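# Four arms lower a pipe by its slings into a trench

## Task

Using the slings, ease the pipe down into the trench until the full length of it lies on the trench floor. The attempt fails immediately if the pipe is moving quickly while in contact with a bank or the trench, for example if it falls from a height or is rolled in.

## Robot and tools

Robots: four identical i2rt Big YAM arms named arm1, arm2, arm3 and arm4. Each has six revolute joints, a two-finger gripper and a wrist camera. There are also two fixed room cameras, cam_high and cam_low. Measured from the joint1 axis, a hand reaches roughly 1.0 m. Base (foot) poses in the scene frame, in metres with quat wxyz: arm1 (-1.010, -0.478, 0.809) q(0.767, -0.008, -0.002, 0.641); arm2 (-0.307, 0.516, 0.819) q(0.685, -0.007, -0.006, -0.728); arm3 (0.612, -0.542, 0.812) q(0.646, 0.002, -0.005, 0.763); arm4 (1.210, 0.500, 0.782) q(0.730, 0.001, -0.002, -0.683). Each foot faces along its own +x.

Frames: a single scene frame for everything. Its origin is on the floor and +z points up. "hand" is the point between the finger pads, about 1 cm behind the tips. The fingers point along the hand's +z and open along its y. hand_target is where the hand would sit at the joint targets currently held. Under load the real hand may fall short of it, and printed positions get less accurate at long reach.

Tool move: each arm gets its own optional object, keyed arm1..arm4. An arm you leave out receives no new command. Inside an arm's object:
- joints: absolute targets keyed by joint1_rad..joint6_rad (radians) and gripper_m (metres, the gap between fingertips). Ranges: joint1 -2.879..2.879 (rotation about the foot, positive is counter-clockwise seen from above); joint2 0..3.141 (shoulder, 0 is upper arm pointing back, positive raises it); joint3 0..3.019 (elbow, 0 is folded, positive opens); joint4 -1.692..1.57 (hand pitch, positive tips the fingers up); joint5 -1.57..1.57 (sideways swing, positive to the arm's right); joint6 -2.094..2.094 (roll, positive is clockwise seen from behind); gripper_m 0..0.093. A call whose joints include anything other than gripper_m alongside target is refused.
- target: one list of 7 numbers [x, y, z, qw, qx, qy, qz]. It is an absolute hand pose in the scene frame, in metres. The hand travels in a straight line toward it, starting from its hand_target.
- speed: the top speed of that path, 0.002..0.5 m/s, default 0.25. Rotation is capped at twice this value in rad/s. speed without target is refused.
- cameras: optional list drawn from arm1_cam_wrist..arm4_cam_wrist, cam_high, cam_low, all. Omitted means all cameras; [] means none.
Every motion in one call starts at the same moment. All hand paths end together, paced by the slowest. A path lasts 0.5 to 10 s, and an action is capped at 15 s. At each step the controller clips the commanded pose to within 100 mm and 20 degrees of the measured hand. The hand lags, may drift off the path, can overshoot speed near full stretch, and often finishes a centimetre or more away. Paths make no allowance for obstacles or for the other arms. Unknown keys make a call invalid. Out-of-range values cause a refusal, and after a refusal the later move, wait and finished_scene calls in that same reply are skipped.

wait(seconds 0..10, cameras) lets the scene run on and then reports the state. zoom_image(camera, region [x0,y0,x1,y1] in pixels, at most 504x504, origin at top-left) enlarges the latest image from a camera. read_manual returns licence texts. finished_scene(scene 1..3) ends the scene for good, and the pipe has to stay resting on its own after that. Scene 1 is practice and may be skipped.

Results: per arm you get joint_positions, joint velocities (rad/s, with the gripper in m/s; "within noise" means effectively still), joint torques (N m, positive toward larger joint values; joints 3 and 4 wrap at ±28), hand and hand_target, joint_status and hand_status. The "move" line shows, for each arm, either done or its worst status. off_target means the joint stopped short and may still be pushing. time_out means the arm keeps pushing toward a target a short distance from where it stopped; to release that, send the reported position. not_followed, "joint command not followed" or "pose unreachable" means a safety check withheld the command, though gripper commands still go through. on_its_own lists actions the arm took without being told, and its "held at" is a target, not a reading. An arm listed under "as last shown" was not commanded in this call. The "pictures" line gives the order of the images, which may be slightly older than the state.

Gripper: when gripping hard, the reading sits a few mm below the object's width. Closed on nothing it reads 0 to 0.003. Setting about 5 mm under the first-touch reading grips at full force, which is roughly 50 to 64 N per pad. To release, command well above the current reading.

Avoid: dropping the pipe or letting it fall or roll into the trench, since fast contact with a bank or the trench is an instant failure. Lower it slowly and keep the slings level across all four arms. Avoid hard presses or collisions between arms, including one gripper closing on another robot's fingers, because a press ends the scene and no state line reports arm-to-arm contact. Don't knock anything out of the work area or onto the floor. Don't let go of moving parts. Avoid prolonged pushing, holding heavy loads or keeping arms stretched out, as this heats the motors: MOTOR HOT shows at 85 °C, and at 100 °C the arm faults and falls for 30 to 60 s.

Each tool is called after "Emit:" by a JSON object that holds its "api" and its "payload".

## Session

Emit:
{"api": "move", "payload": {"arm1": {"joints": {"joint1_rad": -1.42, "joint2_rad": 1.87, "joint3_rad": 0.73, "joint4_rad": -0.38, "joint5_rad": 0.0, "joint6_rad": -1.60}}, "arm2": {"target": [-0.697, 0.287, 0.673, 0, 0.7071, 0.7071, 0], "speed": 0.35}, "arm3": {"joints": {"joint1_rad": -1.57, "joint2_rad": 1.85, "joint3_rad": 0.55, "joint4_rad": -0.30, "joint5_rad": 0.0, "joint6_rad": -1.42}}, "arm4": {"target": [0.869, 0.284, 0.676, 0, 0.7071, 0.7071, 0], "speed": 0.35}}}

Scene clock: 3.13 s.
Joint torques (N m): arm1=[0.44 -12.98 3.97 0.99 -0.13 -0.08] | arm2=[-1.32 -17.85 7.04 -0.25 -0.09 0.21] | arm3=[1.14 -12.63 2.65 0.31 -0.27 -0.07] | arm4=[0.85 -14.15 6.17 0.57 0.11 0.05]
Heat: arm1: hottest joint2_rad 30 °C; arm2: hottest joint3_rad 29 °C; arm3: hottest joint2_rad 29 °C; arm4: hottest joint5_rad 29 °C.
move: arm1 done; arm2 off_target; arm3 done; arm4 off_target
Joint velocities: within noise
arm1.joint_positions: joint1_rad=-1.423 joint2_rad=+1.859 joint3_rad=+0.730 joint4_rad=-0.393 joint5_rad=+0.001 joint6_rad=-1.591 gripper_m=+0.09397
arm1.joint_status: all done
arm1.hand: x=-0.6391 y=-0.4910 z=+0.6975 quat_wxyz=(-0.018, +0.703, -0.710, +0.026) (m; scene frame)
arm1.hand_target: x=-0.6386 y=-0.4899 z=+0.6938 quat_wxyz=(-0.019, +0.708, -0.706, +0.027) (m; scene frame)
arm1.hand_status: not commanded
arm2.joint_positions: joint1_rad=-0.968 joint2_rad=+2.094 joint3_rad=+0.998 joint4_rad=-0.530 joint5_rad=+0.012 joint6_rad=-1.046 gripper_m=+0.09396
arm2.joint_status: not commanded
arm2.hand: x=-0.6780 y=+0.2934 z=+0.6634 quat_wxyz=(-0.006, -0.701, -0.713, -0.021) (m; scene frame)
arm2.hand_target: x=-0.6968 y=+0.2872 z=+0.6735 quat_wxyz=(+0.000, -0.707, -0.707, +0.000) (m; scene frame)
arm2.hand_status: off_target (0.022 m and 2.7 deg from the pose sent, 0.819 m and 70.3 deg at the start)
arm3.joint_positions: joint1_rad=-1.569 joint2_rad=+1.848 joint3_rad=+0.543 joint4_rad=-0.309 joint5_rad=+0.001 joint6_rad=-1.413 gripper_m=+0.09397
arm3.joint_status: all done
arm3.hand: x=+0.8892 y=-0.4949 z=+0.6752 quat_wxyz=(+0.013, +0.710, -0.704, -0.015) (m; scene frame)
arm3.hand_target: x=+0.8950 y=-0.4942 z=+0.6753 quat_wxyz=(+0.007, +0.712, -0.702, -0.011) (m; scene frame)
arm3.hand_status: not commanded
arm4.joint_positions: joint1_rad=-1.078 joint2_rad=+1.907 joint3_rad=+0.831 joint4_rad=-0.552 joint5_rad=+0.002 joint6_rad=-0.996 gripper_m=+0.09396
arm4.joint_status: not commanded
arm4.hand: x=+0.8891 y=+0.2998 z=+0.6649 quat_wxyz=(-0.008, -0.712, -0.701, -0.029) (m; scene frame)
arm4.hand_target: x=+0.8697 y=+0.2843 z=+0.6766 quat_wxyz=(+0.000, -0.707, -0.707, +0.000) (m; scene frame)
arm4.hand_status: off_target (0.028 m and 3.5 deg from the pose sent, 0.825 m and 75.3 deg at the start)
pictures: arm1_cam_wrist, arm2_cam_wrist, arm3_cam_wrist, arm4_cam_wrist, cam_high, cam_low

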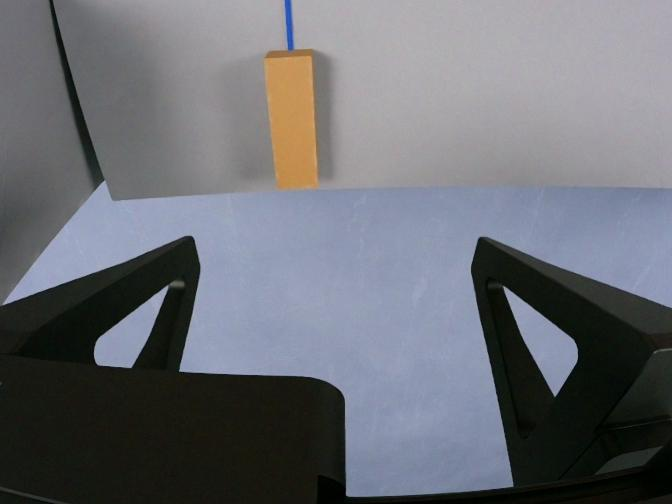

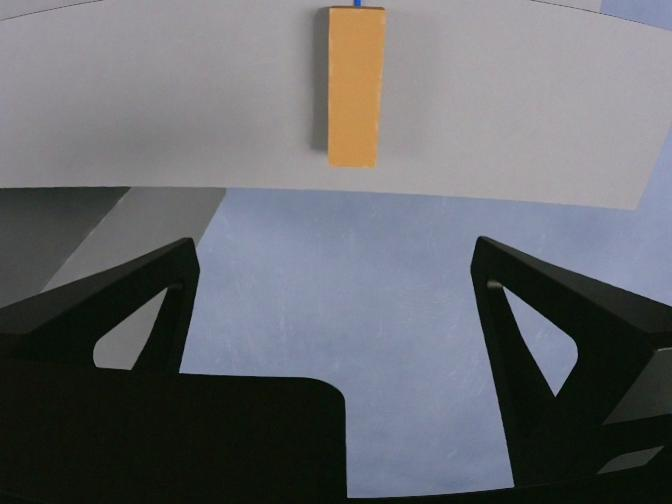

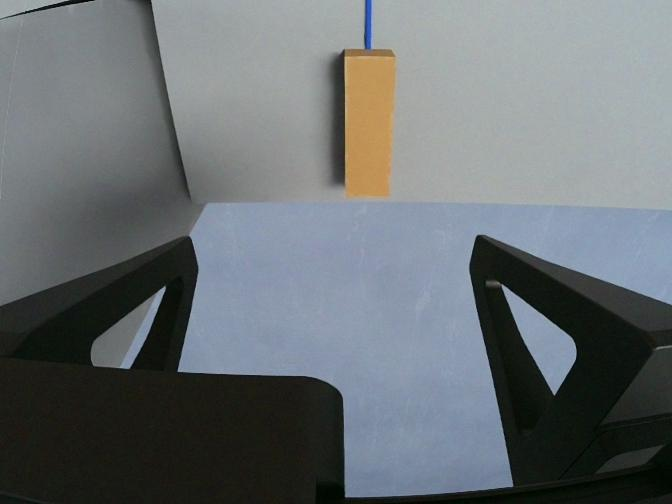

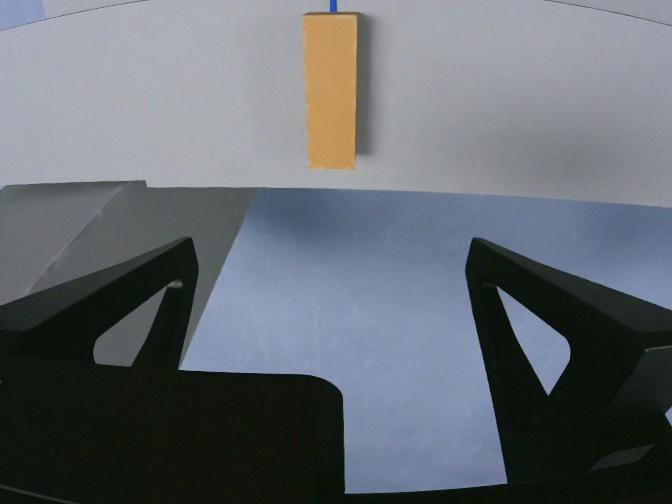

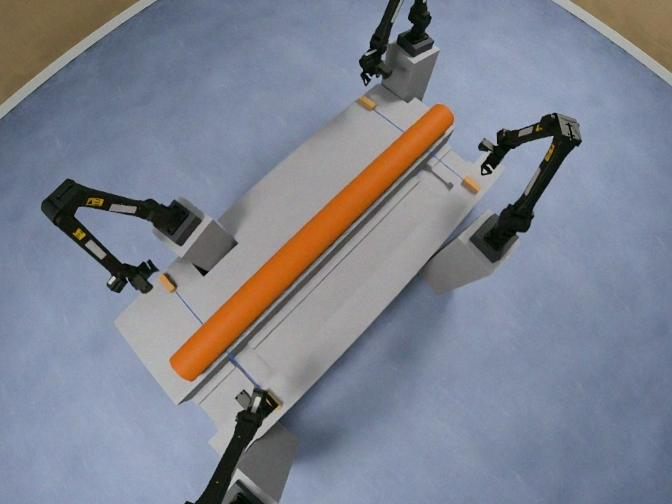

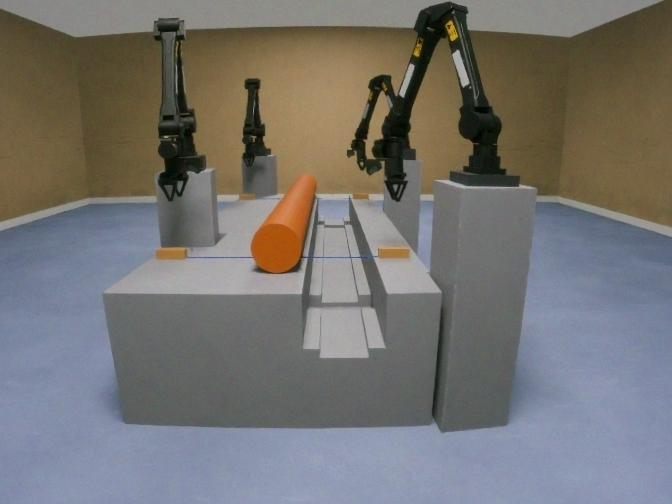

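Emit:
{"api": "move", "payload": {"arm1": {"target": [-0.668, -0.508, 0.460, 0, 0.7071, -0.7071, 0], "speed": 0.12}, "arm2": {"target": [-0.689, 0.265, 0.4675, 0, 0.7071, 0.7071, 0], "speed": 0.12}, "arm3": {"target": [0.903, -0.508, 0.4635, 0, 0.7071, -0.7071, 0], "speed": 0.12}, "arm4": {"target": [0.899, 0.277, 0.469, 0, 0.7071, 0.7071, 0], "speed": 0.12}, "cameras": ["arm1_cam_wrist", "arm2_cam_wrist", "arm3_cam_wrist", "arm4_cam_wrist"]}}

Emit:
{"api": "move", "payload": {"arm1": {"joints": {"gripper_m": 0.02}}, "arm2": {"joints": {"gripper_m": 0.02}}, "arm3": {"joints": {"gripper_m": 0.02}}, "arm4": {"joints": {"gripper_m": 0.02}}, "cameras": ["arm1_cam_wrist", "arm2_cam_wrist", "arm3_cam_wrist", "arm4_cam_wrist"]}}

Emit:
{"api": "move", "payload": {"arm1": {"target": [-0.653, -0.334, 0.709, 0, 0.7071, -0.7071, 0], "speed": 0.18}, "arm2": {"target": [-0.690, 0.090, 0.717, 0, 0.7071, 0.7071, 0], "speed": 0.18}, "arm3": {"target": [0.913, -0.326, 0.708, 0, 0.7071, -0.7071, 0], "speed": 0.18}, "arm4": {"target": [0.893, 0.095, 0.722, 0, 0.7071, 0.7071, 0], "speed": 0.18}, "cameras": ["cam_high", "cam_low"]}}

Scene clock: 19.40 s.
Joint torques (N m): arm1=[-0.56 -14.33 -0.18 0.92 -0.21 -0.09] | arm2=[0.38 -18.73 3.71 0.06 -0.12 0.2] | arm3=[0.5 -16.03 -1.39 0.4 -0.07 -0.08] | arm4=[0.97 -14.97 1.26 0.66 0.1 0.3]
Heat: arm1: hottest joint2_rad 31 °C; arm2: hottest joint3_rad 30 °C; arm3: hottest joint2_rad 29 °C; arm4: hottest joint3_rad 29 °C.
move: arm1 done; arm2 off_target; arm3 done; arm4 off_target
Joint velocities: within noise
arm1.joint_positions: joint1_rad=-1.466 joint2_rad=+2.565 joint3_rad=+0.913 joint4_rad=+0.071 joint5_rad=-0.006 joint6_rad=-1.642 gripper_m=+0.09397
arm1.joint_status: not commanded
arm1.hand: x=-0.6633 y=-0.5058 z=+0.4674 quat_wxyz=(-0.001, +0.707, -0.708, +0.003) (m; scene frame)
arm1.hand_target: x=-0.6682 y=-0.5079 z=+0.4602 quat_wxyz=(+0.000, +0.707, -0.707, +0.000) (m; scene frame)
arm1.hand_status: done (0.009 m and 0.3 deg from the pose sent, 0.240 m and 3.7 deg at the start)
arm2.joint_positions: joint1_rad=-0.945 joint2_rad=+2.609 joint3_rad=+1.215 joint4_rad=-0.219 joint5_rad=+0.012 joint6_rad=-1.001 gripper_m=+0.09396
arm2.joint_status: not commanded
arm2.hand: x=-0.6800 y=+0.2772 z=+0.4665 quat_wxyz=(-0.004, -0.709, -0.705, -0.015) (m; scene frame)
arm2.hand_target: x=-0.6888 y=+0.2651 z=+0.4678 quat_wxyz=(+0.000, -0.707, -0.707, +0.000) (m; scene frame)
arm2.hand_status: off_target (0.015 m and 1.8 deg from the pose sent, 0.198 m and 2.7 deg at the start)
arm3.joint_positions: joint1_rad=-1.612 joint2_rad=+2.590 joint3_rad=+0.792 joint4_rad=+0.220 joint5_rad=+0.006 joint6_rad=-1.449 gripper_m=+0.09397
arm3.joint_status: not commanded
arm3.hand: x=+0.9032 y=-0.5045 z=+0.4662 quat_wxyz=(+0.000, +0.708, -0.706, -0.002) (m; scene frame)
arm3.hand_target: x=+0.9029 y=-0.5079 z=+0.4636 quat_wxyz=(+0.000, +0.707, -0.707, +0.000) (m; scene frame)
arm3.hand_status: done (0.004 m and 0.3 deg from the pose sent, 0.213 m and 2.3 deg at the start)
arm4.joint_positions: joint1_rad=-1.026 joint2_rad=+2.468 joint3_rad=+0.944 joint4_rad=-0.072 joint5_rad=+0.002 joint6_rad=-0.963 gripper_m=+0.09396
arm4.joint_status: not commanded
arm4.hand: x=+0.9059 y=+0.2862 z=+0.4676 quat_wxyz=(-0.004, -0.706, -0.708, -0.013) (m; scene frame)
arm4.hand_target: x=+0.8990 y=+0.2770 z=+0.4692 quat_wxyz=(+0.000, -0.707, -0.707, +0.000) (m; scene frame)
arm4.hand_status: off_target (0.012 m and 1.6 deg from the pose sent, 0.198 m and 3.5 deg at the start)
pictures: arm1_cam_wrist, arm2_cam_wrist, arm3_cam_wrist, arm4_cam_wrist

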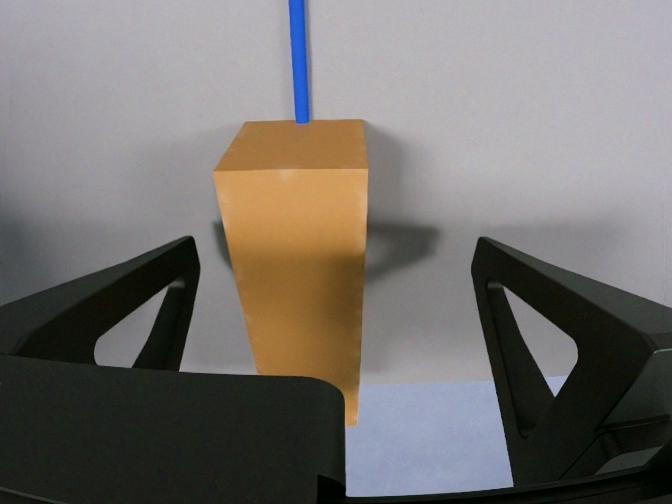

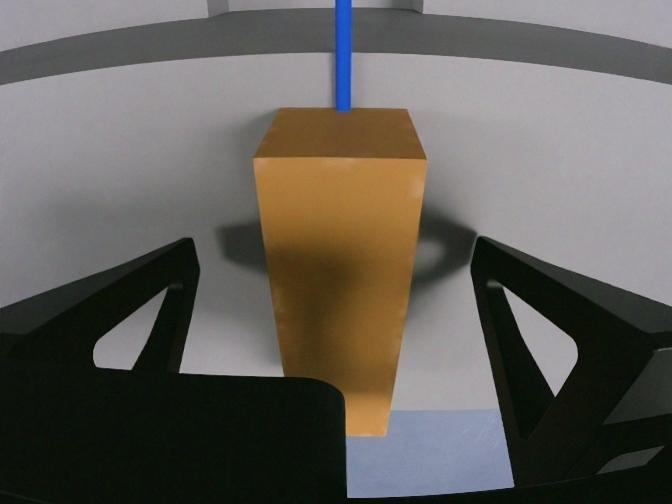

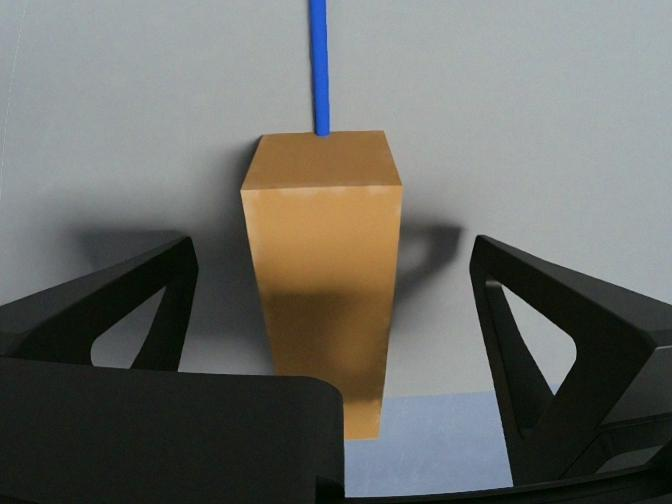

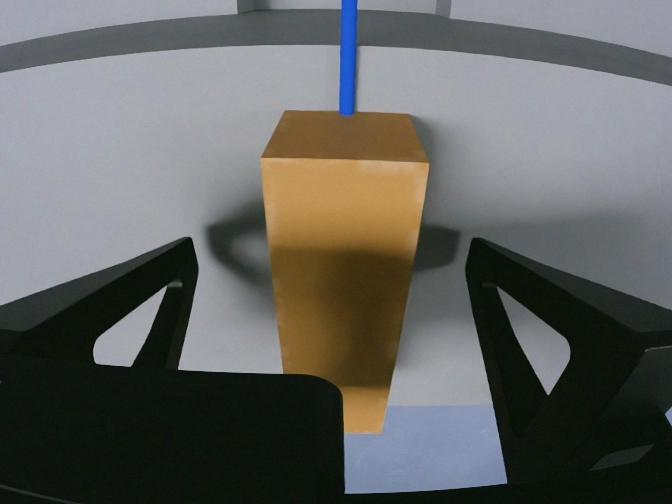

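Scene clock: 20.07 s.
Joint torques (N m): arm1=[-0.67 -14.8 -0.09 0.94 -0.18 -0.09] | arm2=[0.38 -18.78 3.64 0.03 -0.15 0.2] | arm3=[0.32 -15.97 -1.36 0.35 -0.09 -0.06] | arm4=[1.03 -15.03 1.22 0.62 0.07 0.29]
Heat: arm1: hottest joint2_rad 31 °C; arm2: hottest joint3_rad 30 °C; arm3: hottest joint2_rad 29 °C; arm4: hottest joint3_rad 29 °C.
move: arm1 off_target; arm2 off_target; arm3 off_target; arm4 off_target
Joint velocities: within noise
arm1.joint_positions: joint1_rad=-1.466 joint2_rad=+2.565 joint3_rad=+0.913 joint4_rad=+0.072 joint5_rad=-0.006 joint6_rad=-1.643 gripper_m=+0.03385
arm1.joint_status: gripper_m off_target (ended at +0.03388, target +0.02000)
arm1.hand: x=-0.6631 y=-0.5058 z=+0.4674 quat_wxyz=(-0.001, +0.707, -0.707, +0.003) (m; scene frame)
arm1.hand_target: x=-0.6682 y=-0.5079 z=+0.4602 quat_wxyz=(+0.000, +0.707, -0.707, +0.000) (m; scene frame)
arm1.hand_status: not commanded
arm2.joint_positions: joint1_rad=-0.944 joint2_rad=+2.609 joint3_rad=+1.216 joint4_rad=-0.218 joint5_rad=+0.013 joint6_rad=-1.000 gripper_m=+0.03452
arm2.joint_status: gripper_m off_target (ended at +0.03455, target +0.02000)
arm2.hand: x=-0.6806 y=+0.2767 z=+0.4666 quat_wxyz=(-0.003, -0.709, -0.705, -0.014) (m; scene frame)
arm2.hand_target: x=-0.6889 y=+0.2651 z=+0.4678 quat_wxyz=(+0.000, -0.707, -0.707, +0.000) (m; scene frame)
arm2.hand_status: not commanded
arm3.joint_positions: joint1_rad=-1.612 joint2_rad=+2.590 joint3_rad=+0.792 joint4_rad=+0.221 joint5_rad=+0.006 joint6_rad=-1.450 gripper_m=+0.03458
arm3.joint_status: gripper_m off_target (ended at +0.03461, target +0.02000)
arm3.hand: x=+0.9035 y=-0.5045 z=+0.4662 quat_wxyz=(+0.000, +0.708, -0.706, -0.002) (m; scene frame)
arm3.hand_target: x=+0.9030 y=-0.5080 z=+0.4636 quat_wxyz=(+0.000, +0.707, -0.707, +0.000) (m; scene frame)
arm3.hand_status: not commanded
arm4.joint_positions: joint1_rad=-1.025 joint2_rad=+2.468 joint3_rad=+0.944 joint4_rad=-0.071 joint5_rad=+0.003 joint6_rad=-0.962 gripper_m=+0.03476
arm4.joint_status: gripper_m off_target (ended at +0.03479, target +0.02000)
arm4.hand: x=+0.9058 y=+0.2860 z=+0.4676 quat_wxyz=(-0.003, -0.706, -0.708, -0.013) (m; scene frame)
arm4.hand_target: x=+0.8991 y=+0.2771 z=+0.4691 quat_wxyz=(+0.000, -0.707, -0.707, +0.000) (m; scene frame)
arm4.hand_status: not commanded
pictures: arm1_cam_wrist, arm2_cam_wrist, arm3_cam_wrist, arm4_cam_wrist

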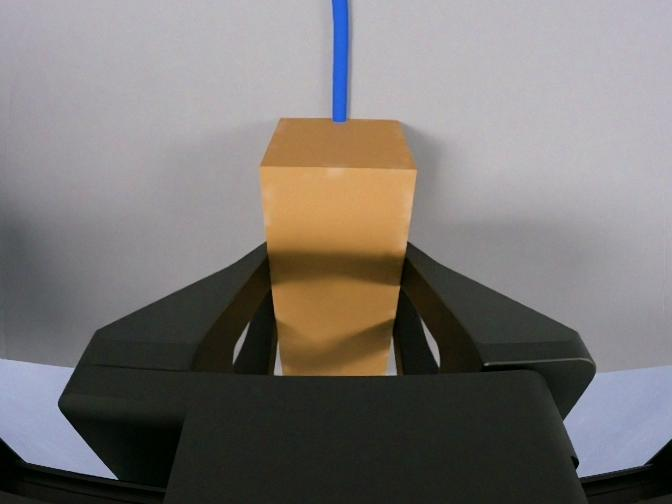

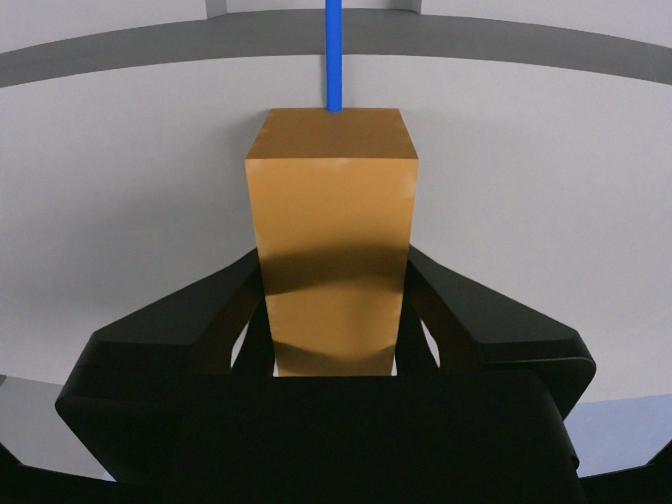

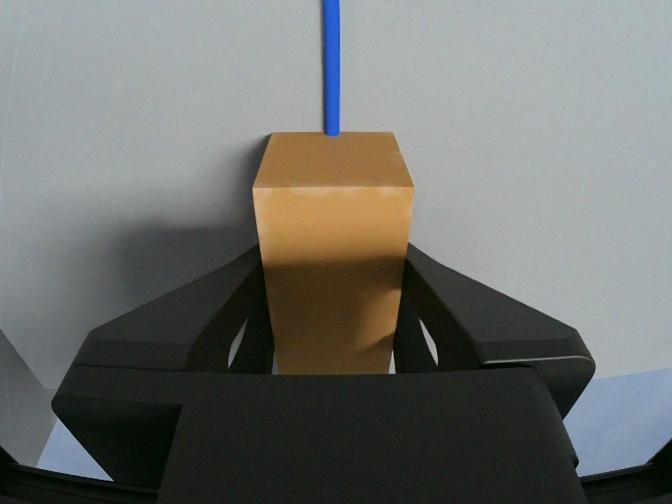

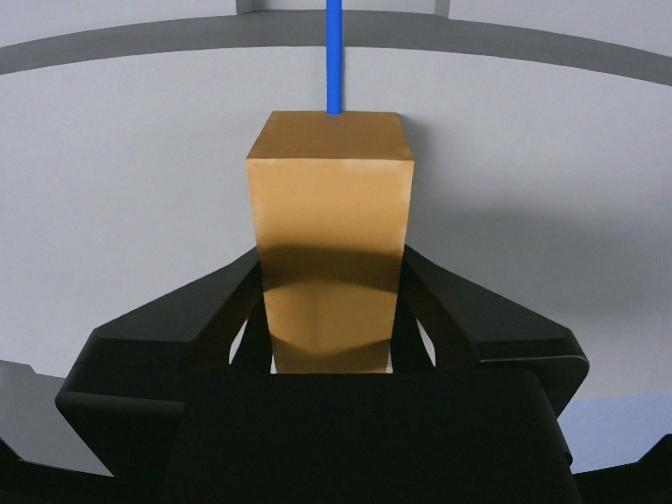

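Scene clock: 22.53 s.
Joint torques (N m): arm1=[-0.09 -14.45 6.02 0.27 -0.11 0.11] | arm2=[-0.15 -22.07 10.85 -0.96 -0.15 0.26] | arm3=[1.26 -16.38 5 -0.38 -0.24 0.11] | arm4=[0.73 -18.14 8.35 -0.32 0.07 0.31]
Heat: arm1: hottest joint2_rad 31 °C; arm2: hottest joint2_rad 30 °C; arm3: hottest joint2_rad 29 °C; arm4: hottest joint3_rad 29 °C.
move: arm1 off_target; arm2 off_target; arm3 off_target; arm4 off_target
Joint velocities: within noise
arm1.joint_positions: joint1_rad=-1.013 joint2_rad=+1.871 joint3_rad=+0.791 joint4_rad=-0.519 joint5_rad=-0.014 joint6_rad=-1.199 gripper_m=+0.03385
arm1.joint_status: not commanded
arm1.hand: x=-0.6645 y=-0.3396 z=+0.7018 quat_wxyz=(+0.009, +0.710, -0.704, -0.004) (m; scene frame)
arm1.hand_target: x=-0.6532 y=-0.3341 z=+0.7091 quat_wxyz=(+0.000, +0.707, -0.707, +0.000) (m; scene frame)
arm1.hand_status: off_target (0.015 m and 1.2 deg from the pose sent, 0.297 m and 0.4 deg at the start)
arm2.joint_positions: joint1_rad=-0.675 joint2_rad=+2.206 joint3_rad=+1.393 joint4_rad=-0.812 joint5_rad=+0.010 joint6_rad=-0.738 gripper_m=+0.03452
arm2.joint_status: not commanded
arm2.hand: x=-0.6784 y=+0.1081 z=+0.6989 quat_wxyz=(+0.001, -0.707, -0.707, -0.021) (m; scene frame)
arm2.hand_target: x=-0.6895 y=+0.0906 z=+0.7173 quat_wxyz=(+0.000, -0.707, -0.707, +0.000) (m; scene frame)
arm2.hand_status: off_target (0.028 m and 2.4 deg from the pose sent, 0.312 m and 1.7 deg at the start)
arm3.joint_positions: joint1_rad=-1.113 joint2_rad=+1.859 joint3_rad=+0.752 joint4_rad=-0.491 joint5_rad=+0.007 joint6_rad=-0.953 gripper_m=+0.03458
arm3.joint_status: not commanded
arm3.hand: x=+0.9047 y=-0.3331 z=+0.7018 quat_wxyz=(+0.009, +0.709, -0.705, -0.001) (m; scene frame)
arm3.hand_target: x=+0.9129 y=-0.3260 z=+0.7081 quat_wxyz=(+0.000, +0.707, -0.707, +0.000) (m; scene frame)
arm3.hand_status: off_target (0.013 m and 1.1 deg from the pose sent, 0.301 m and 0.3 deg at the start)
arm4.joint_positions: joint1_rad=-0.733 joint2_rad=+2.005 joint3_rad=+1.186 joint4_rad=-0.797 joint5_rad=+0.003 joint6_rad=-0.675 gripper_m=+0.03476
arm4.joint_status: not commanded
arm4.hand: x=+0.9042 y=+0.1133 z=+0.7027 quat_wxyz=(+0.002, -0.704, -0.710, -0.022) (m; scene frame)
arm4.hand_target: x=+0.8935 y=+0.0955 z=+0.7223 quat_wxyz=(+0.000, -0.707, -0.707, +0.000) (m; scene frame)
arm4.hand_status: off_target (0.029 m and 2.6 deg from the pose sent, 0.318 m and 1.5 deg at the start)
pictures: cam_high, cam_low

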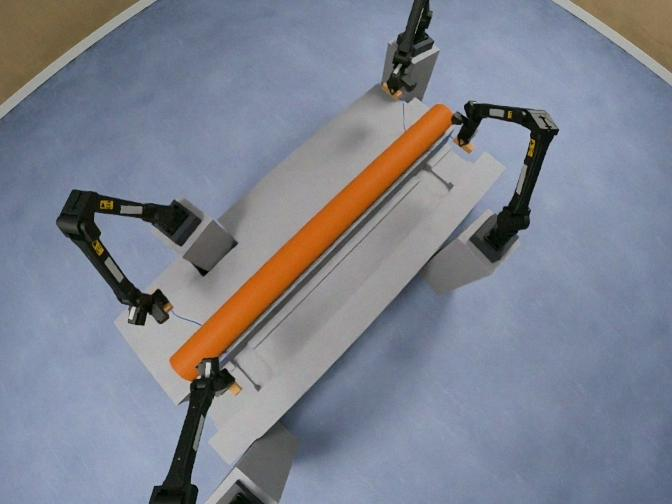

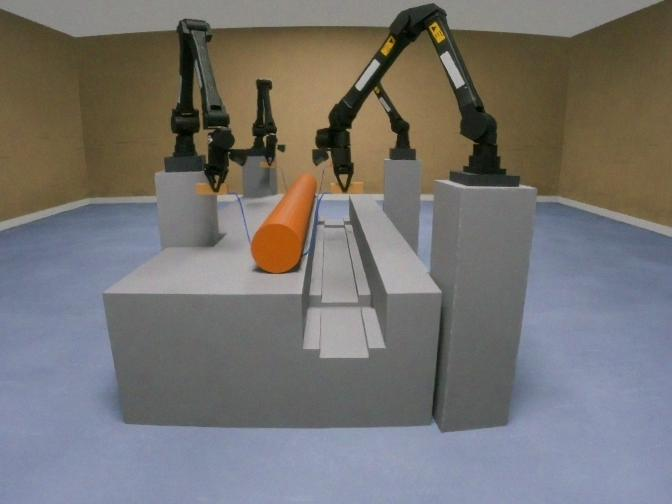

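Emit:
{"api": "move", "payload": {"arm1": {"target": [-0.638, -0.3255, 0.857, 0, 0.7071, -0.7071, 0], "speed": 0.08}, "arm2": {"target": [-0.697, 0.0905, 0.881, 0, 0.7071, 0.7071, 0], "speed": 0.08}, "arm3": {"target": [0.930, -0.315, 0.852, 0, 0.7071, -0.7071, 0], "speed": 0.08}, "arm4": {"target": [0.885, 0.096, 0.887, 0, 0.7071, 0.7071, 0], "speed": 0.08}, "cameras": ["cam_high", "cam_low"]}}

Emit:
{"api": "zoom_image", "payload": {"camera": "cam_low", "region": [170, 100, 430, 360]}}

Scene clock: 30.27 s.
Joint torques (N m): arm1=[-1.85 -19.6 11.36 -1.47 0.43 -0.12] | arm2=[-1.61 -31.09 14.72 -3.34 0.13 0.03] | arm3=[0.15 -22.59 9.65 -1.87 0.11 -0.03] | arm4=[-0.5 -26.81 13.07 -2.48 0.15 0.1]
Heat: arm1: hottest joint2_rad 31 °C; arm2: hottest joint2_rad 31 °C; arm3: hottest joint2_rad 30 °C; arm4: hottest joint3_rad 31 °C.
move: arm1 off_target; arm2 off_target; arm3 off_target; arm4 off_target
Joint velocities: within noise
arm1.joint_positions: joint1_rad=-0.988 joint2_rad=+1.658 joint3_rad=+0.885 joint4_rad=-0.911 joint5_rad=-0.024 joint6_rad=-1.178 gripper_m=+0.03385
arm1.joint_status: not commanded
arm1.hand: x=-0.6734 y=-0.3298 z=+0.8031 quat_wxyz=(+0.046, +0.710, -0.702, -0.024) (m; scene frame)
arm1.hand_target: x=-0.6409 y=-0.3263 z=+0.8547 quat_wxyz=(+0.000, +0.707, -0.707, +0.001) (m; scene frame)
arm1.hand_status: off_target (0.065 m and 6.0 deg from the pose sent, 0.158 m and 1.2 deg at the start)
arm2.joint_positions: joint1_rad=-0.661 joint2_rad=+2.083 joint3_rad=+1.424 joint4_rad=-1.050 joint5_rad=+0.005 joint6_rad=-0.726 gripper_m=+0.03452
arm2.joint_status: not commanded
arm2.hand: x=-0.6614 y=+0.1148 z=+0.7770 quat_wxyz=(+0.001, -0.704, -0.707, -0.062) (m; scene frame)
arm2.hand_target: x=-0.6890 y=+0.0973 z=+0.8652 quat_wxyz=(+0.001, -0.707, -0.707, +0.001) (m; scene frame)
arm2.hand_status: off_target (0.113 m and 7.1 deg from the pose sent, 0.184 m and 2.3 deg at the start; pose on its path clipped on 57 of 106 steps)
arm3.joint_positions: joint1_rad=-1.097 joint2_rad=+1.647 joint3_rad=+0.860 joint4_rad=-0.895 joint5_rad=+0.000 joint6_rad=-0.940 gripper_m=+0.03457
arm3.joint_status: not commanded
arm3.hand: x=+0.9018 y=-0.3276 z=+0.8030 quat_wxyz=(+0.050, +0.709, -0.703, -0.011) (m; scene frame)
arm3.hand_target: x=+0.9282 y=-0.3162 z=+0.8498 quat_wxyz=(+0.000, +0.707, -0.707, +0.000) (m; scene frame)
arm3.hand_status: off_target (0.058 m and 5.9 deg from the pose sent, 0.153 m and 1.1 deg at the start)
arm4.joint_positions: joint1_rad=-0.727 joint2_rad=+1.874 joint3_rad=+1.279 joint4_rad=-1.116 joint5_rad=+0.003 joint6_rad=-0.669 gripper_m=+0.03477
arm4.joint_status: not commanded
arm4.hand: x=+0.9131 y=+0.1201 z=+0.7957 quat_wxyz=(+0.007, -0.703, -0.708, -0.070) (m; scene frame)
arm4.hand_target: x=+0.8892 y=+0.1010 z=+0.8828 quat_wxyz=(+0.001, -0.707, -0.707, +0.001) (m; scene frame)
arm4.hand_status: off_target (0.099 m and 8.1 deg from the pose sent, 0.186 m and 2.6 deg at the start; pose on its path clipped on 35 of 106 steps)
pictures: cam_high, cam_low

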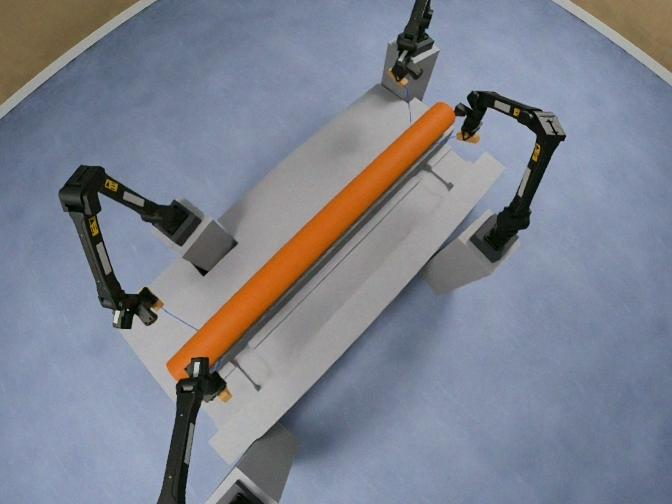

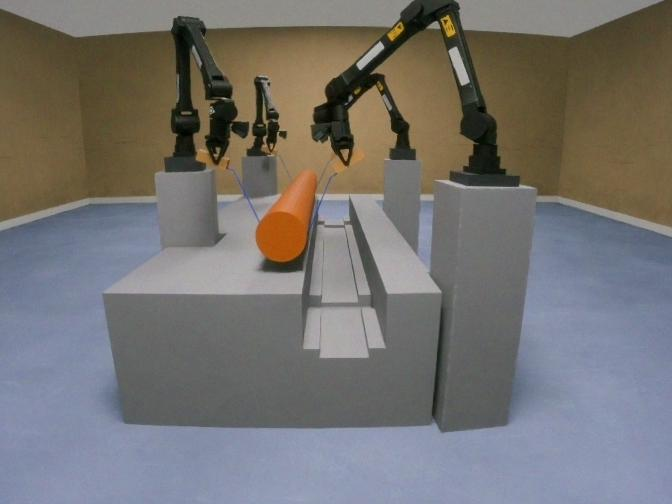

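Scaled by 1.938.

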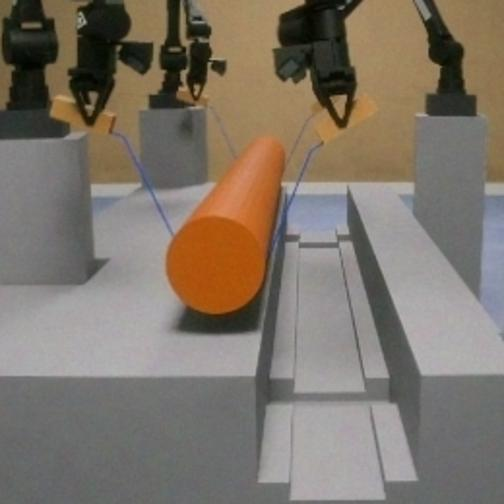

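Emit:
{"api": "move", "payload": {"arm1": {"target": [-0.643, -0.045, 0.888, 0, 0.7071, -0.7071, 0], "speed": 0.09}, "arm2": {"target": [-0.703, 0.300, 0.878, 0, 0.7071, 0.7071, 0], "speed": 0.09}, "arm3": {"target": [0.922, -0.069, 0.893, 0, 0.7071, -0.7071, 0], "speed": 0.09}, "arm4": {"target": [0.888, 0.283, 0.879, 0, 0.7071, 0.7071, 0], "speed": 0.09}, "cameras": []}}

Emit:
{"api": "move", "payload": {"arm1": {"target": [-0.642, -0.044, 0.690, 0, 0.7071, -0.7071, 0], "speed": 0.09}, "arm2": {"target": [-0.706, 0.297, 0.673, 0, 0.7071, 0.7071, 0], "speed": 0.09}, "arm3": {"target": [0.924, -0.068, 0.691, 0, 0.7071, -0.7071, 0], "speed": 0.09}, "arm4": {"target": [0.881, 0.281, 0.678, 0, 0.7071, 0.7071, 0], "speed": 0.09}, "cameras": ["cam_low", "cam_high"]}}

Emit:
{"api": "zoom_image", "payload": {"camera": "cam_low", "region": [285, 240, 405, 370]}}

Emit:
{"api": "zoom_image", "payload": {"camera": "cam_low", "region": [290, 170, 380, 260]}}

Scene clock: 44.83 s.
Joint torques (N m): arm1=[-2.2 -25 14.42 -1.32 0.09 0] | arm2=[-2.84 -24.59 10.67 -1.31 0.09 -0.08] | arm3=[0.56 -31.09 12.72 -1.73 -0.06 -0.01] | arm4=[-1.32 -19.25 9.01 -0.59 0.13 -0.13]
Heat: arm1: hottest joint3_rad 33 °C; arm2: hottest joint3_rad 36 °C; arm3: hottest joint2_rad 31 °C; arm4: hottest joint3_rad 32 °C.
move: arm1 off_target; arm2 off_target; arm3 off_target; arm4 off_target
Joint velocities: within noise
arm1.joint_positions: joint1_rad=-0.515 joint2_rad=+1.965 joint3_rad=+1.419 joint4_rad=-1.144 joint5_rad=-0.019 joint6_rad=-0.709 gripper_m=+0.03385
arm1.joint_status: not commanded
arm1.hand: x=-0.6758 y=-0.0705 z=+0.8216 quat_wxyz=(+0.058, +0.711, -0.701, +0.004) (m; scene frame)
arm1.hand_target: x=-0.6466 y=-0.0491 z=+0.8881 quat_wxyz=(-0.001, +0.707, -0.707, +0.000) (m; scene frame)
arm1.hand_status: off_target (0.078 m and 6.7 deg from the pose sent, 0.299 m and 6.0 deg at the start)
arm2.joint_positions: joint1_rad=-0.972 joint2_rad=+1.779 joint3_rad=+1.082 joint4_rad=-1.005 joint5_rad=+0.012 joint6_rad=-1.043 gripper_m=+0.03452
arm2.joint_status: not commanded
arm2.hand: x=-0.6751 y=+0.2997 z=+0.8219 quat_wxyz=(-0.016, -0.702, -0.709, -0.058) (m; scene frame)
arm2.hand_target: x=-0.7006 y=+0.3010 z=+0.8754 quat_wxyz=(+0.001, -0.707, -0.707, -0.001) (m; scene frame)
arm2.hand_status: off_target (0.063 m and 7.0 deg from the pose sent, 0.215 m and 7.1 deg at the start)
arm3.joint_positions: joint1_rad=-0.735 joint2_rad=+1.993 joint3_rad=+1.430 joint4_rad=-1.155 joint5_rad=+0.001 joint6_rad=-0.576 gripper_m=+0.03457
arm3.joint_status: not commanded
arm3.hand: x=+0.8963 y=-0.0998 z=+0.8184 quat_wxyz=(+0.067, +0.708, -0.703, +0.013) (m; scene frame)
arm3.hand_target: x=+0.9188 y=-0.0738 z=+0.8922 quat_wxyz=(+0.000, +0.707, -0.707, +0.000) (m; scene frame)
arm3.hand_status: off_target (0.085 m and 7.8 deg from the pose sent, 0.275 m and 5.9 deg at the start)
arm4.joint_positions: joint1_rad=-1.013 joint2_rad=+1.549 joint3_rad=+0.950 joint4_rad=-1.083 joint5_rad=+0.004 joint6_rad=-0.947 gripper_m=+0.03477
arm4.joint_status: not commanded
arm4.hand: x=+0.9085 y=+0.2850 z=+0.8320 quat_wxyz=(-0.009, -0.706, -0.706, -0.056) (m; scene frame)
arm4.hand_target: x=+0.8896 y=+0.2837 z=+0.8768 quat_wxyz=(+0.001, -0.707, -0.707, +0.000) (m; scene frame)
arm4.hand_status: off_target (0.051 m and 6.5 deg from the pose sent, 0.185 m and 8.1 deg at the start)
pictures: none
No camera images: "cameras" was empty.

Scene clock: 47.63 s.
Joint torques (N m): arm1=[-1.38 -27.11 6.89 -0.02 0.05 0.03] | arm2=[-3.14 -23.88 6.12 -0.98 -0.03 -0.04] | arm3=[0.32 -32.85 6.35 -0.61 -0.09 -0.04] | arm4=[-1.61 -18.96 4.19 -0.12 0.05 -0.05]
Heat: arm1: hottest joint3_rad 34 °C; arm2: hottest joint3_rad 36 °C; arm3: hottest joint2_rad 32 °C; arm4: hottest joint3_rad 32 °C.
move: arm1 off_target; arm2 off_target; arm3 off_target; arm4 off_target
Joint velocities: within noise
arm1.joint_positions: joint1_rad=-0.511 joint2_rad=+2.270 joint3_rad=+1.387 joint4_rad=-0.771 joint5_rad=-0.019 joint6_rad=-0.708 gripper_m=+0.03385
arm1.joint_status: not commanded
arm1.hand: x=-0.6671 y=-0.0617 z=+0.6462 quat_wxyz=(+0.041, +0.713, -0.700, +0.002) (m; scene frame)
arm1.hand_target: x=-0.6430 y=-0.0452 z=+0.6893 quat_wxyz=(+0.000, +0.707, -0.707, +0.000) (m; scene frame)
arm1.hand_status: off_target (0.054 m and 4.8 deg from the pose sent, 0.138 m and 6.8 deg at the start)
arm2.joint_positions: joint1_rad=-0.973 joint2_rad=+2.160 joint3_rad=+1.007 joint4_rad=-0.513 joint5_rad=+0.014 joint6_rad=-1.051 gripper_m=+0.03452
arm2.joint_status: not commanded
arm2.hand: x=-0.6700 y=+0.3005 z=+0.6376 quat_wxyz=(-0.011, -0.700, -0.713, -0.041) (m; scene frame)
arm2.hand_target: x=-0.7047 y=+0.2979 z=+0.6719 quat_wxyz=(+0.001, -0.707, -0.707, +0.000) (m; scene frame)
arm2.hand_status: off_target (0.051 m and 4.9 deg from the pose sent, 0.152 m and 6.9 deg at the start)
arm3.joint_positions: joint1_rad=-0.735 joint2_rad=+2.299 joint3_rad=+1.382 joint4_rad=-0.764 joint5_rad=+0.002 joint6_rad=-0.576 gripper_m=+0.03458
arm3.joint_status: not commanded
arm3.hand: x=+0.8989 y=-0.0951 z=+0.6374 quat_wxyz=(+0.049, +0.708, -0.704, +0.010) (m; scene frame)
arm3.hand_target: x=+0.9229 y=-0.0698 z=+0.6899 quat_wxyz=(+0.000, +0.707, -0.707, +0.000) (m; scene frame)
arm3.hand_status: off_target (0.065 m and 5.8 deg from the pose sent, 0.134 m and 7.8 deg at the start)
arm4.joint_positions: joint1_rad=-1.019 joint2_rad=+1.947 joint3_rad=+0.826 joint4_rad=-0.521 joint5_rad=+0.006 joint6_rad=-0.961 gripper_m=+0.03477
arm4.joint_status: not commanded
arm4.hand: x=+0.9057 y=+0.2847 z=+0.6497 quat_wxyz=(-0.006, -0.704, -0.710, -0.036) (m; scene frame)
arm4.hand_target: x=+0.8817 y=+0.2815 z=+0.6767 quat_wxyz=(+0.001, -0.707, -0.707, +0.000) (m; scene frame)
arm4.hand_status: off_target (0.038 m and 4.2 deg from the pose sent, 0.157 m and 6.5 deg at the start)
pictures: cam_high, cam_low

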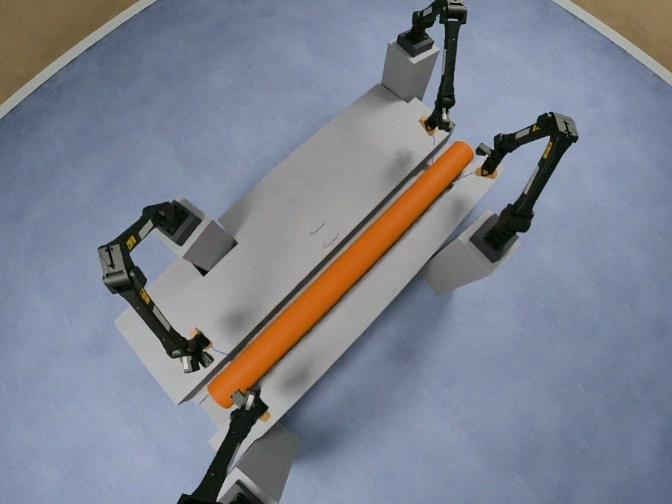

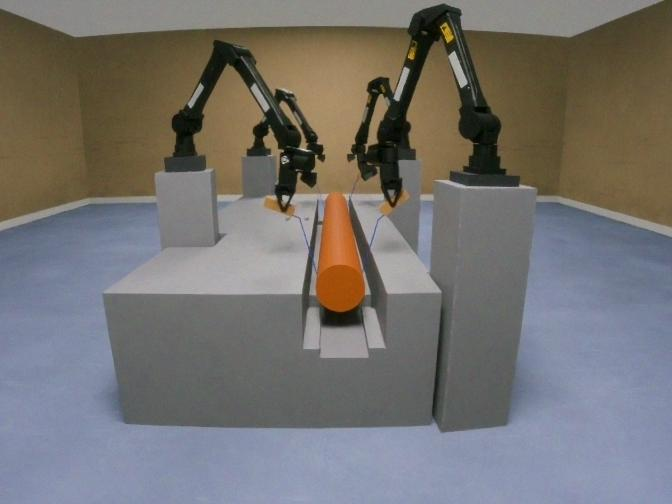

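Scaled by 3.877.

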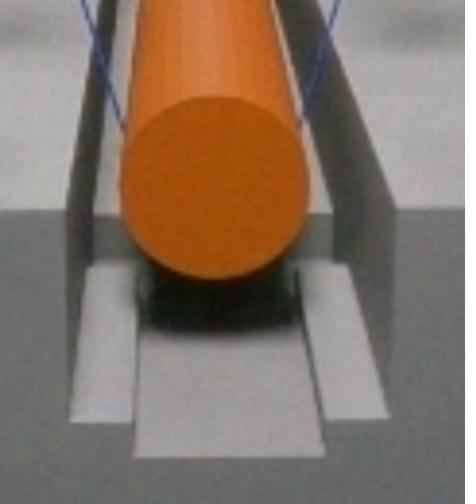

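Scaled by 5.600.

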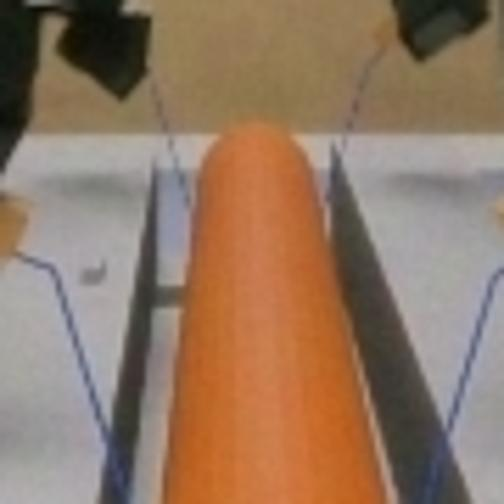

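Emit:
{"api": "move", "payload": {"arm1": {"target": [-0.642, -0.057, 0.680, 0, 0.7071, -0.7071, 0], "speed": 0.07}, "arm2": {"target": [-0.706, 0.284, 0.663, 0, 0.7071, 0.7071, 0], "speed": 0.07}, "arm3": {"target": [0.924, -0.060, 0.681, 0, 0.7071, -0.7071, 0], "speed": 0.07}, "arm4": {"target": [0.881, 0.289, 0.668, 0, 0.7071, 0.7071, 0], "speed": 0.07}, "cameras": ["cam_low"]}}

Emit:
{"api": "zoom_image", "payload": {"camera": "cam_low", "region": [285, 240, 405, 370]}}

Emit:
{"api": "zoom_image", "payload": {"camera": "cam_low", "region": [290, 170, 380, 260]}}

Scene clock: 57.00 s.
Joint torques (N m): arm1=[-3.08 -26.87 6.42 0.09 0.13 -0.13] | arm2=[-1.32 -22.53 7.3 -1.07 -0.06 0.11] | arm3=[0.79 -31.56 7.99 -0.7 -0.12 0.01] | arm4=[-1.67 -18.32 3.7 -0.12 0.06 -0.06]
Heat: arm1: hottest joint2_rad 34 °C; arm2: hottest joint2_rad 35 °C; arm3: hottest joint2_rad 34 °C; arm4: hottest joint3_rad 32 °C.
move: arm1 off_target; arm2 off_target; arm3 off_target; arm4 off_target
Joint velocities: within noise
arm1.joint_positions: joint1_rad=-0.511 joint2_rad=+2.270 joint3_rad=+1.359 joint4_rad=-0.734 joint5_rad=-0.019 joint6_rad=-0.707 gripper_m=+0.03385
arm1.joint_status: not commanded
arm1.hand: x=-0.6709 y=-0.0664 z=+0.6393 quat_wxyz=(+0.036, +0.712, -0.701, +0.002) (m; scene frame)
arm1.hand_target: x=-0.6428 y=-0.0581 z=+0.6790 quat_wxyz=(+0.000, +0.707, -0.707, +0.001) (m; scene frame)
arm1.hand_status: off_target (0.051 m and 4.3 deg from the pose sent, 0.042 m and 4.8 deg at the start)
arm2.joint_positions: joint1_rad=-0.973 joint2_rad=+2.180 joint3_rad=+1.016 joint4_rad=-0.503 joint5_rad=+0.011 joint6_rad=-1.040 gripper_m=+0.03452
arm2.joint_status: not commanded
arm2.hand: x=-0.6711 y=+0.2992 z=+0.6304 quat_wxyz=(-0.012, -0.704, -0.709, -0.041) (m; scene frame)
arm2.hand_target: x=-0.7048 y=+0.2848 z=+0.6629 quat_wxyz=(+0.000, -0.707, -0.707, +0.000) (m; scene frame)
arm2.hand_status: off_target (0.050 m and 4.9 deg from the pose sent, 0.047 m and 4.9 deg at the start)
arm3.joint_positions: joint1_rad=-0.734 joint2_rad=+2.314 joint3_rad=+1.382 joint4_rad=-0.758 joint5_rad=+0.002 joint6_rad=-0.574 gripper_m=+0.03458
arm3.joint_status: not commanded
arm3.hand: x=+0.8966 y=-0.0973 z=+0.6297 quat_wxyz=(+0.054, +0.708, -0.704, +0.011) (m; scene frame)
arm3.hand_target: x=+0.9225 y=-0.0625 z=+0.6812 quat_wxyz=(+0.000, +0.707, -0.707, +0.000) (m; scene frame)
arm3.hand_status: off_target (0.069 m and 6.3 deg from the pose sent, 0.061 m and 5.8 deg at the start)
arm4.joint_positions: joint1_rad=-1.036 joint2_rad=+1.959 joint3_rad=+0.817 joint4_rad=-0.489 joint5_rad=+0.005 joint6_rad=-0.978 gripper_m=+0.03477
arm4.joint_status: not commanded
arm4.hand: x=+0.9024 y=+0.2900 z=+0.6437 quat_wxyz=(-0.006, -0.704, -0.710, -0.030) (m; scene frame)
arm4.hand_target: x=+0.8816 y=+0.2894 z=+0.6668 quat_wxyz=(+0.001, -0.707, -0.707, +0.000) (m; scene frame)
arm4.hand_status: off_target (0.032 m and 3.6 deg from the pose sent, 0.031 m and 4.2 deg at the start)
pictures: cam_low

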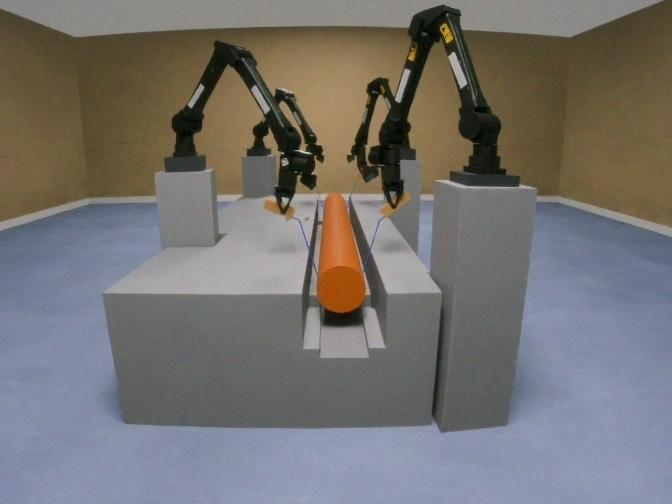

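Scaled by 3.877.

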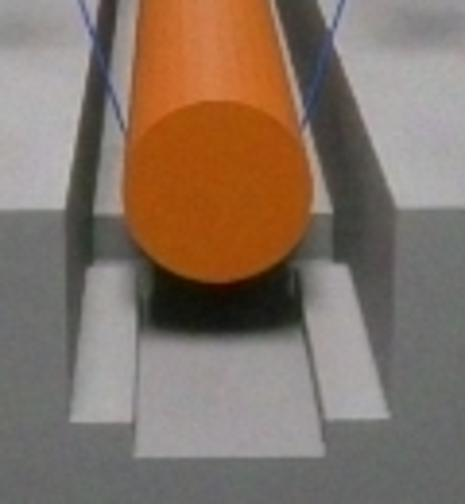

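Scaled by 5.600.

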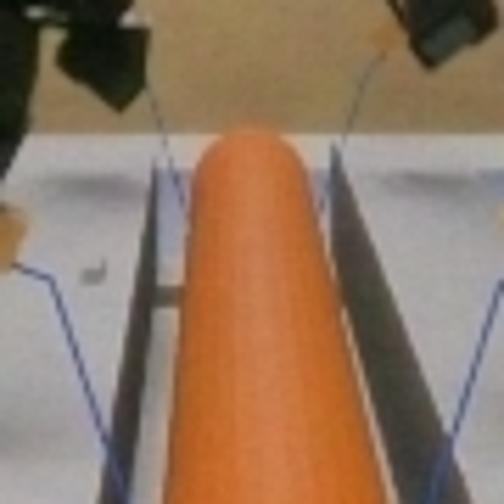

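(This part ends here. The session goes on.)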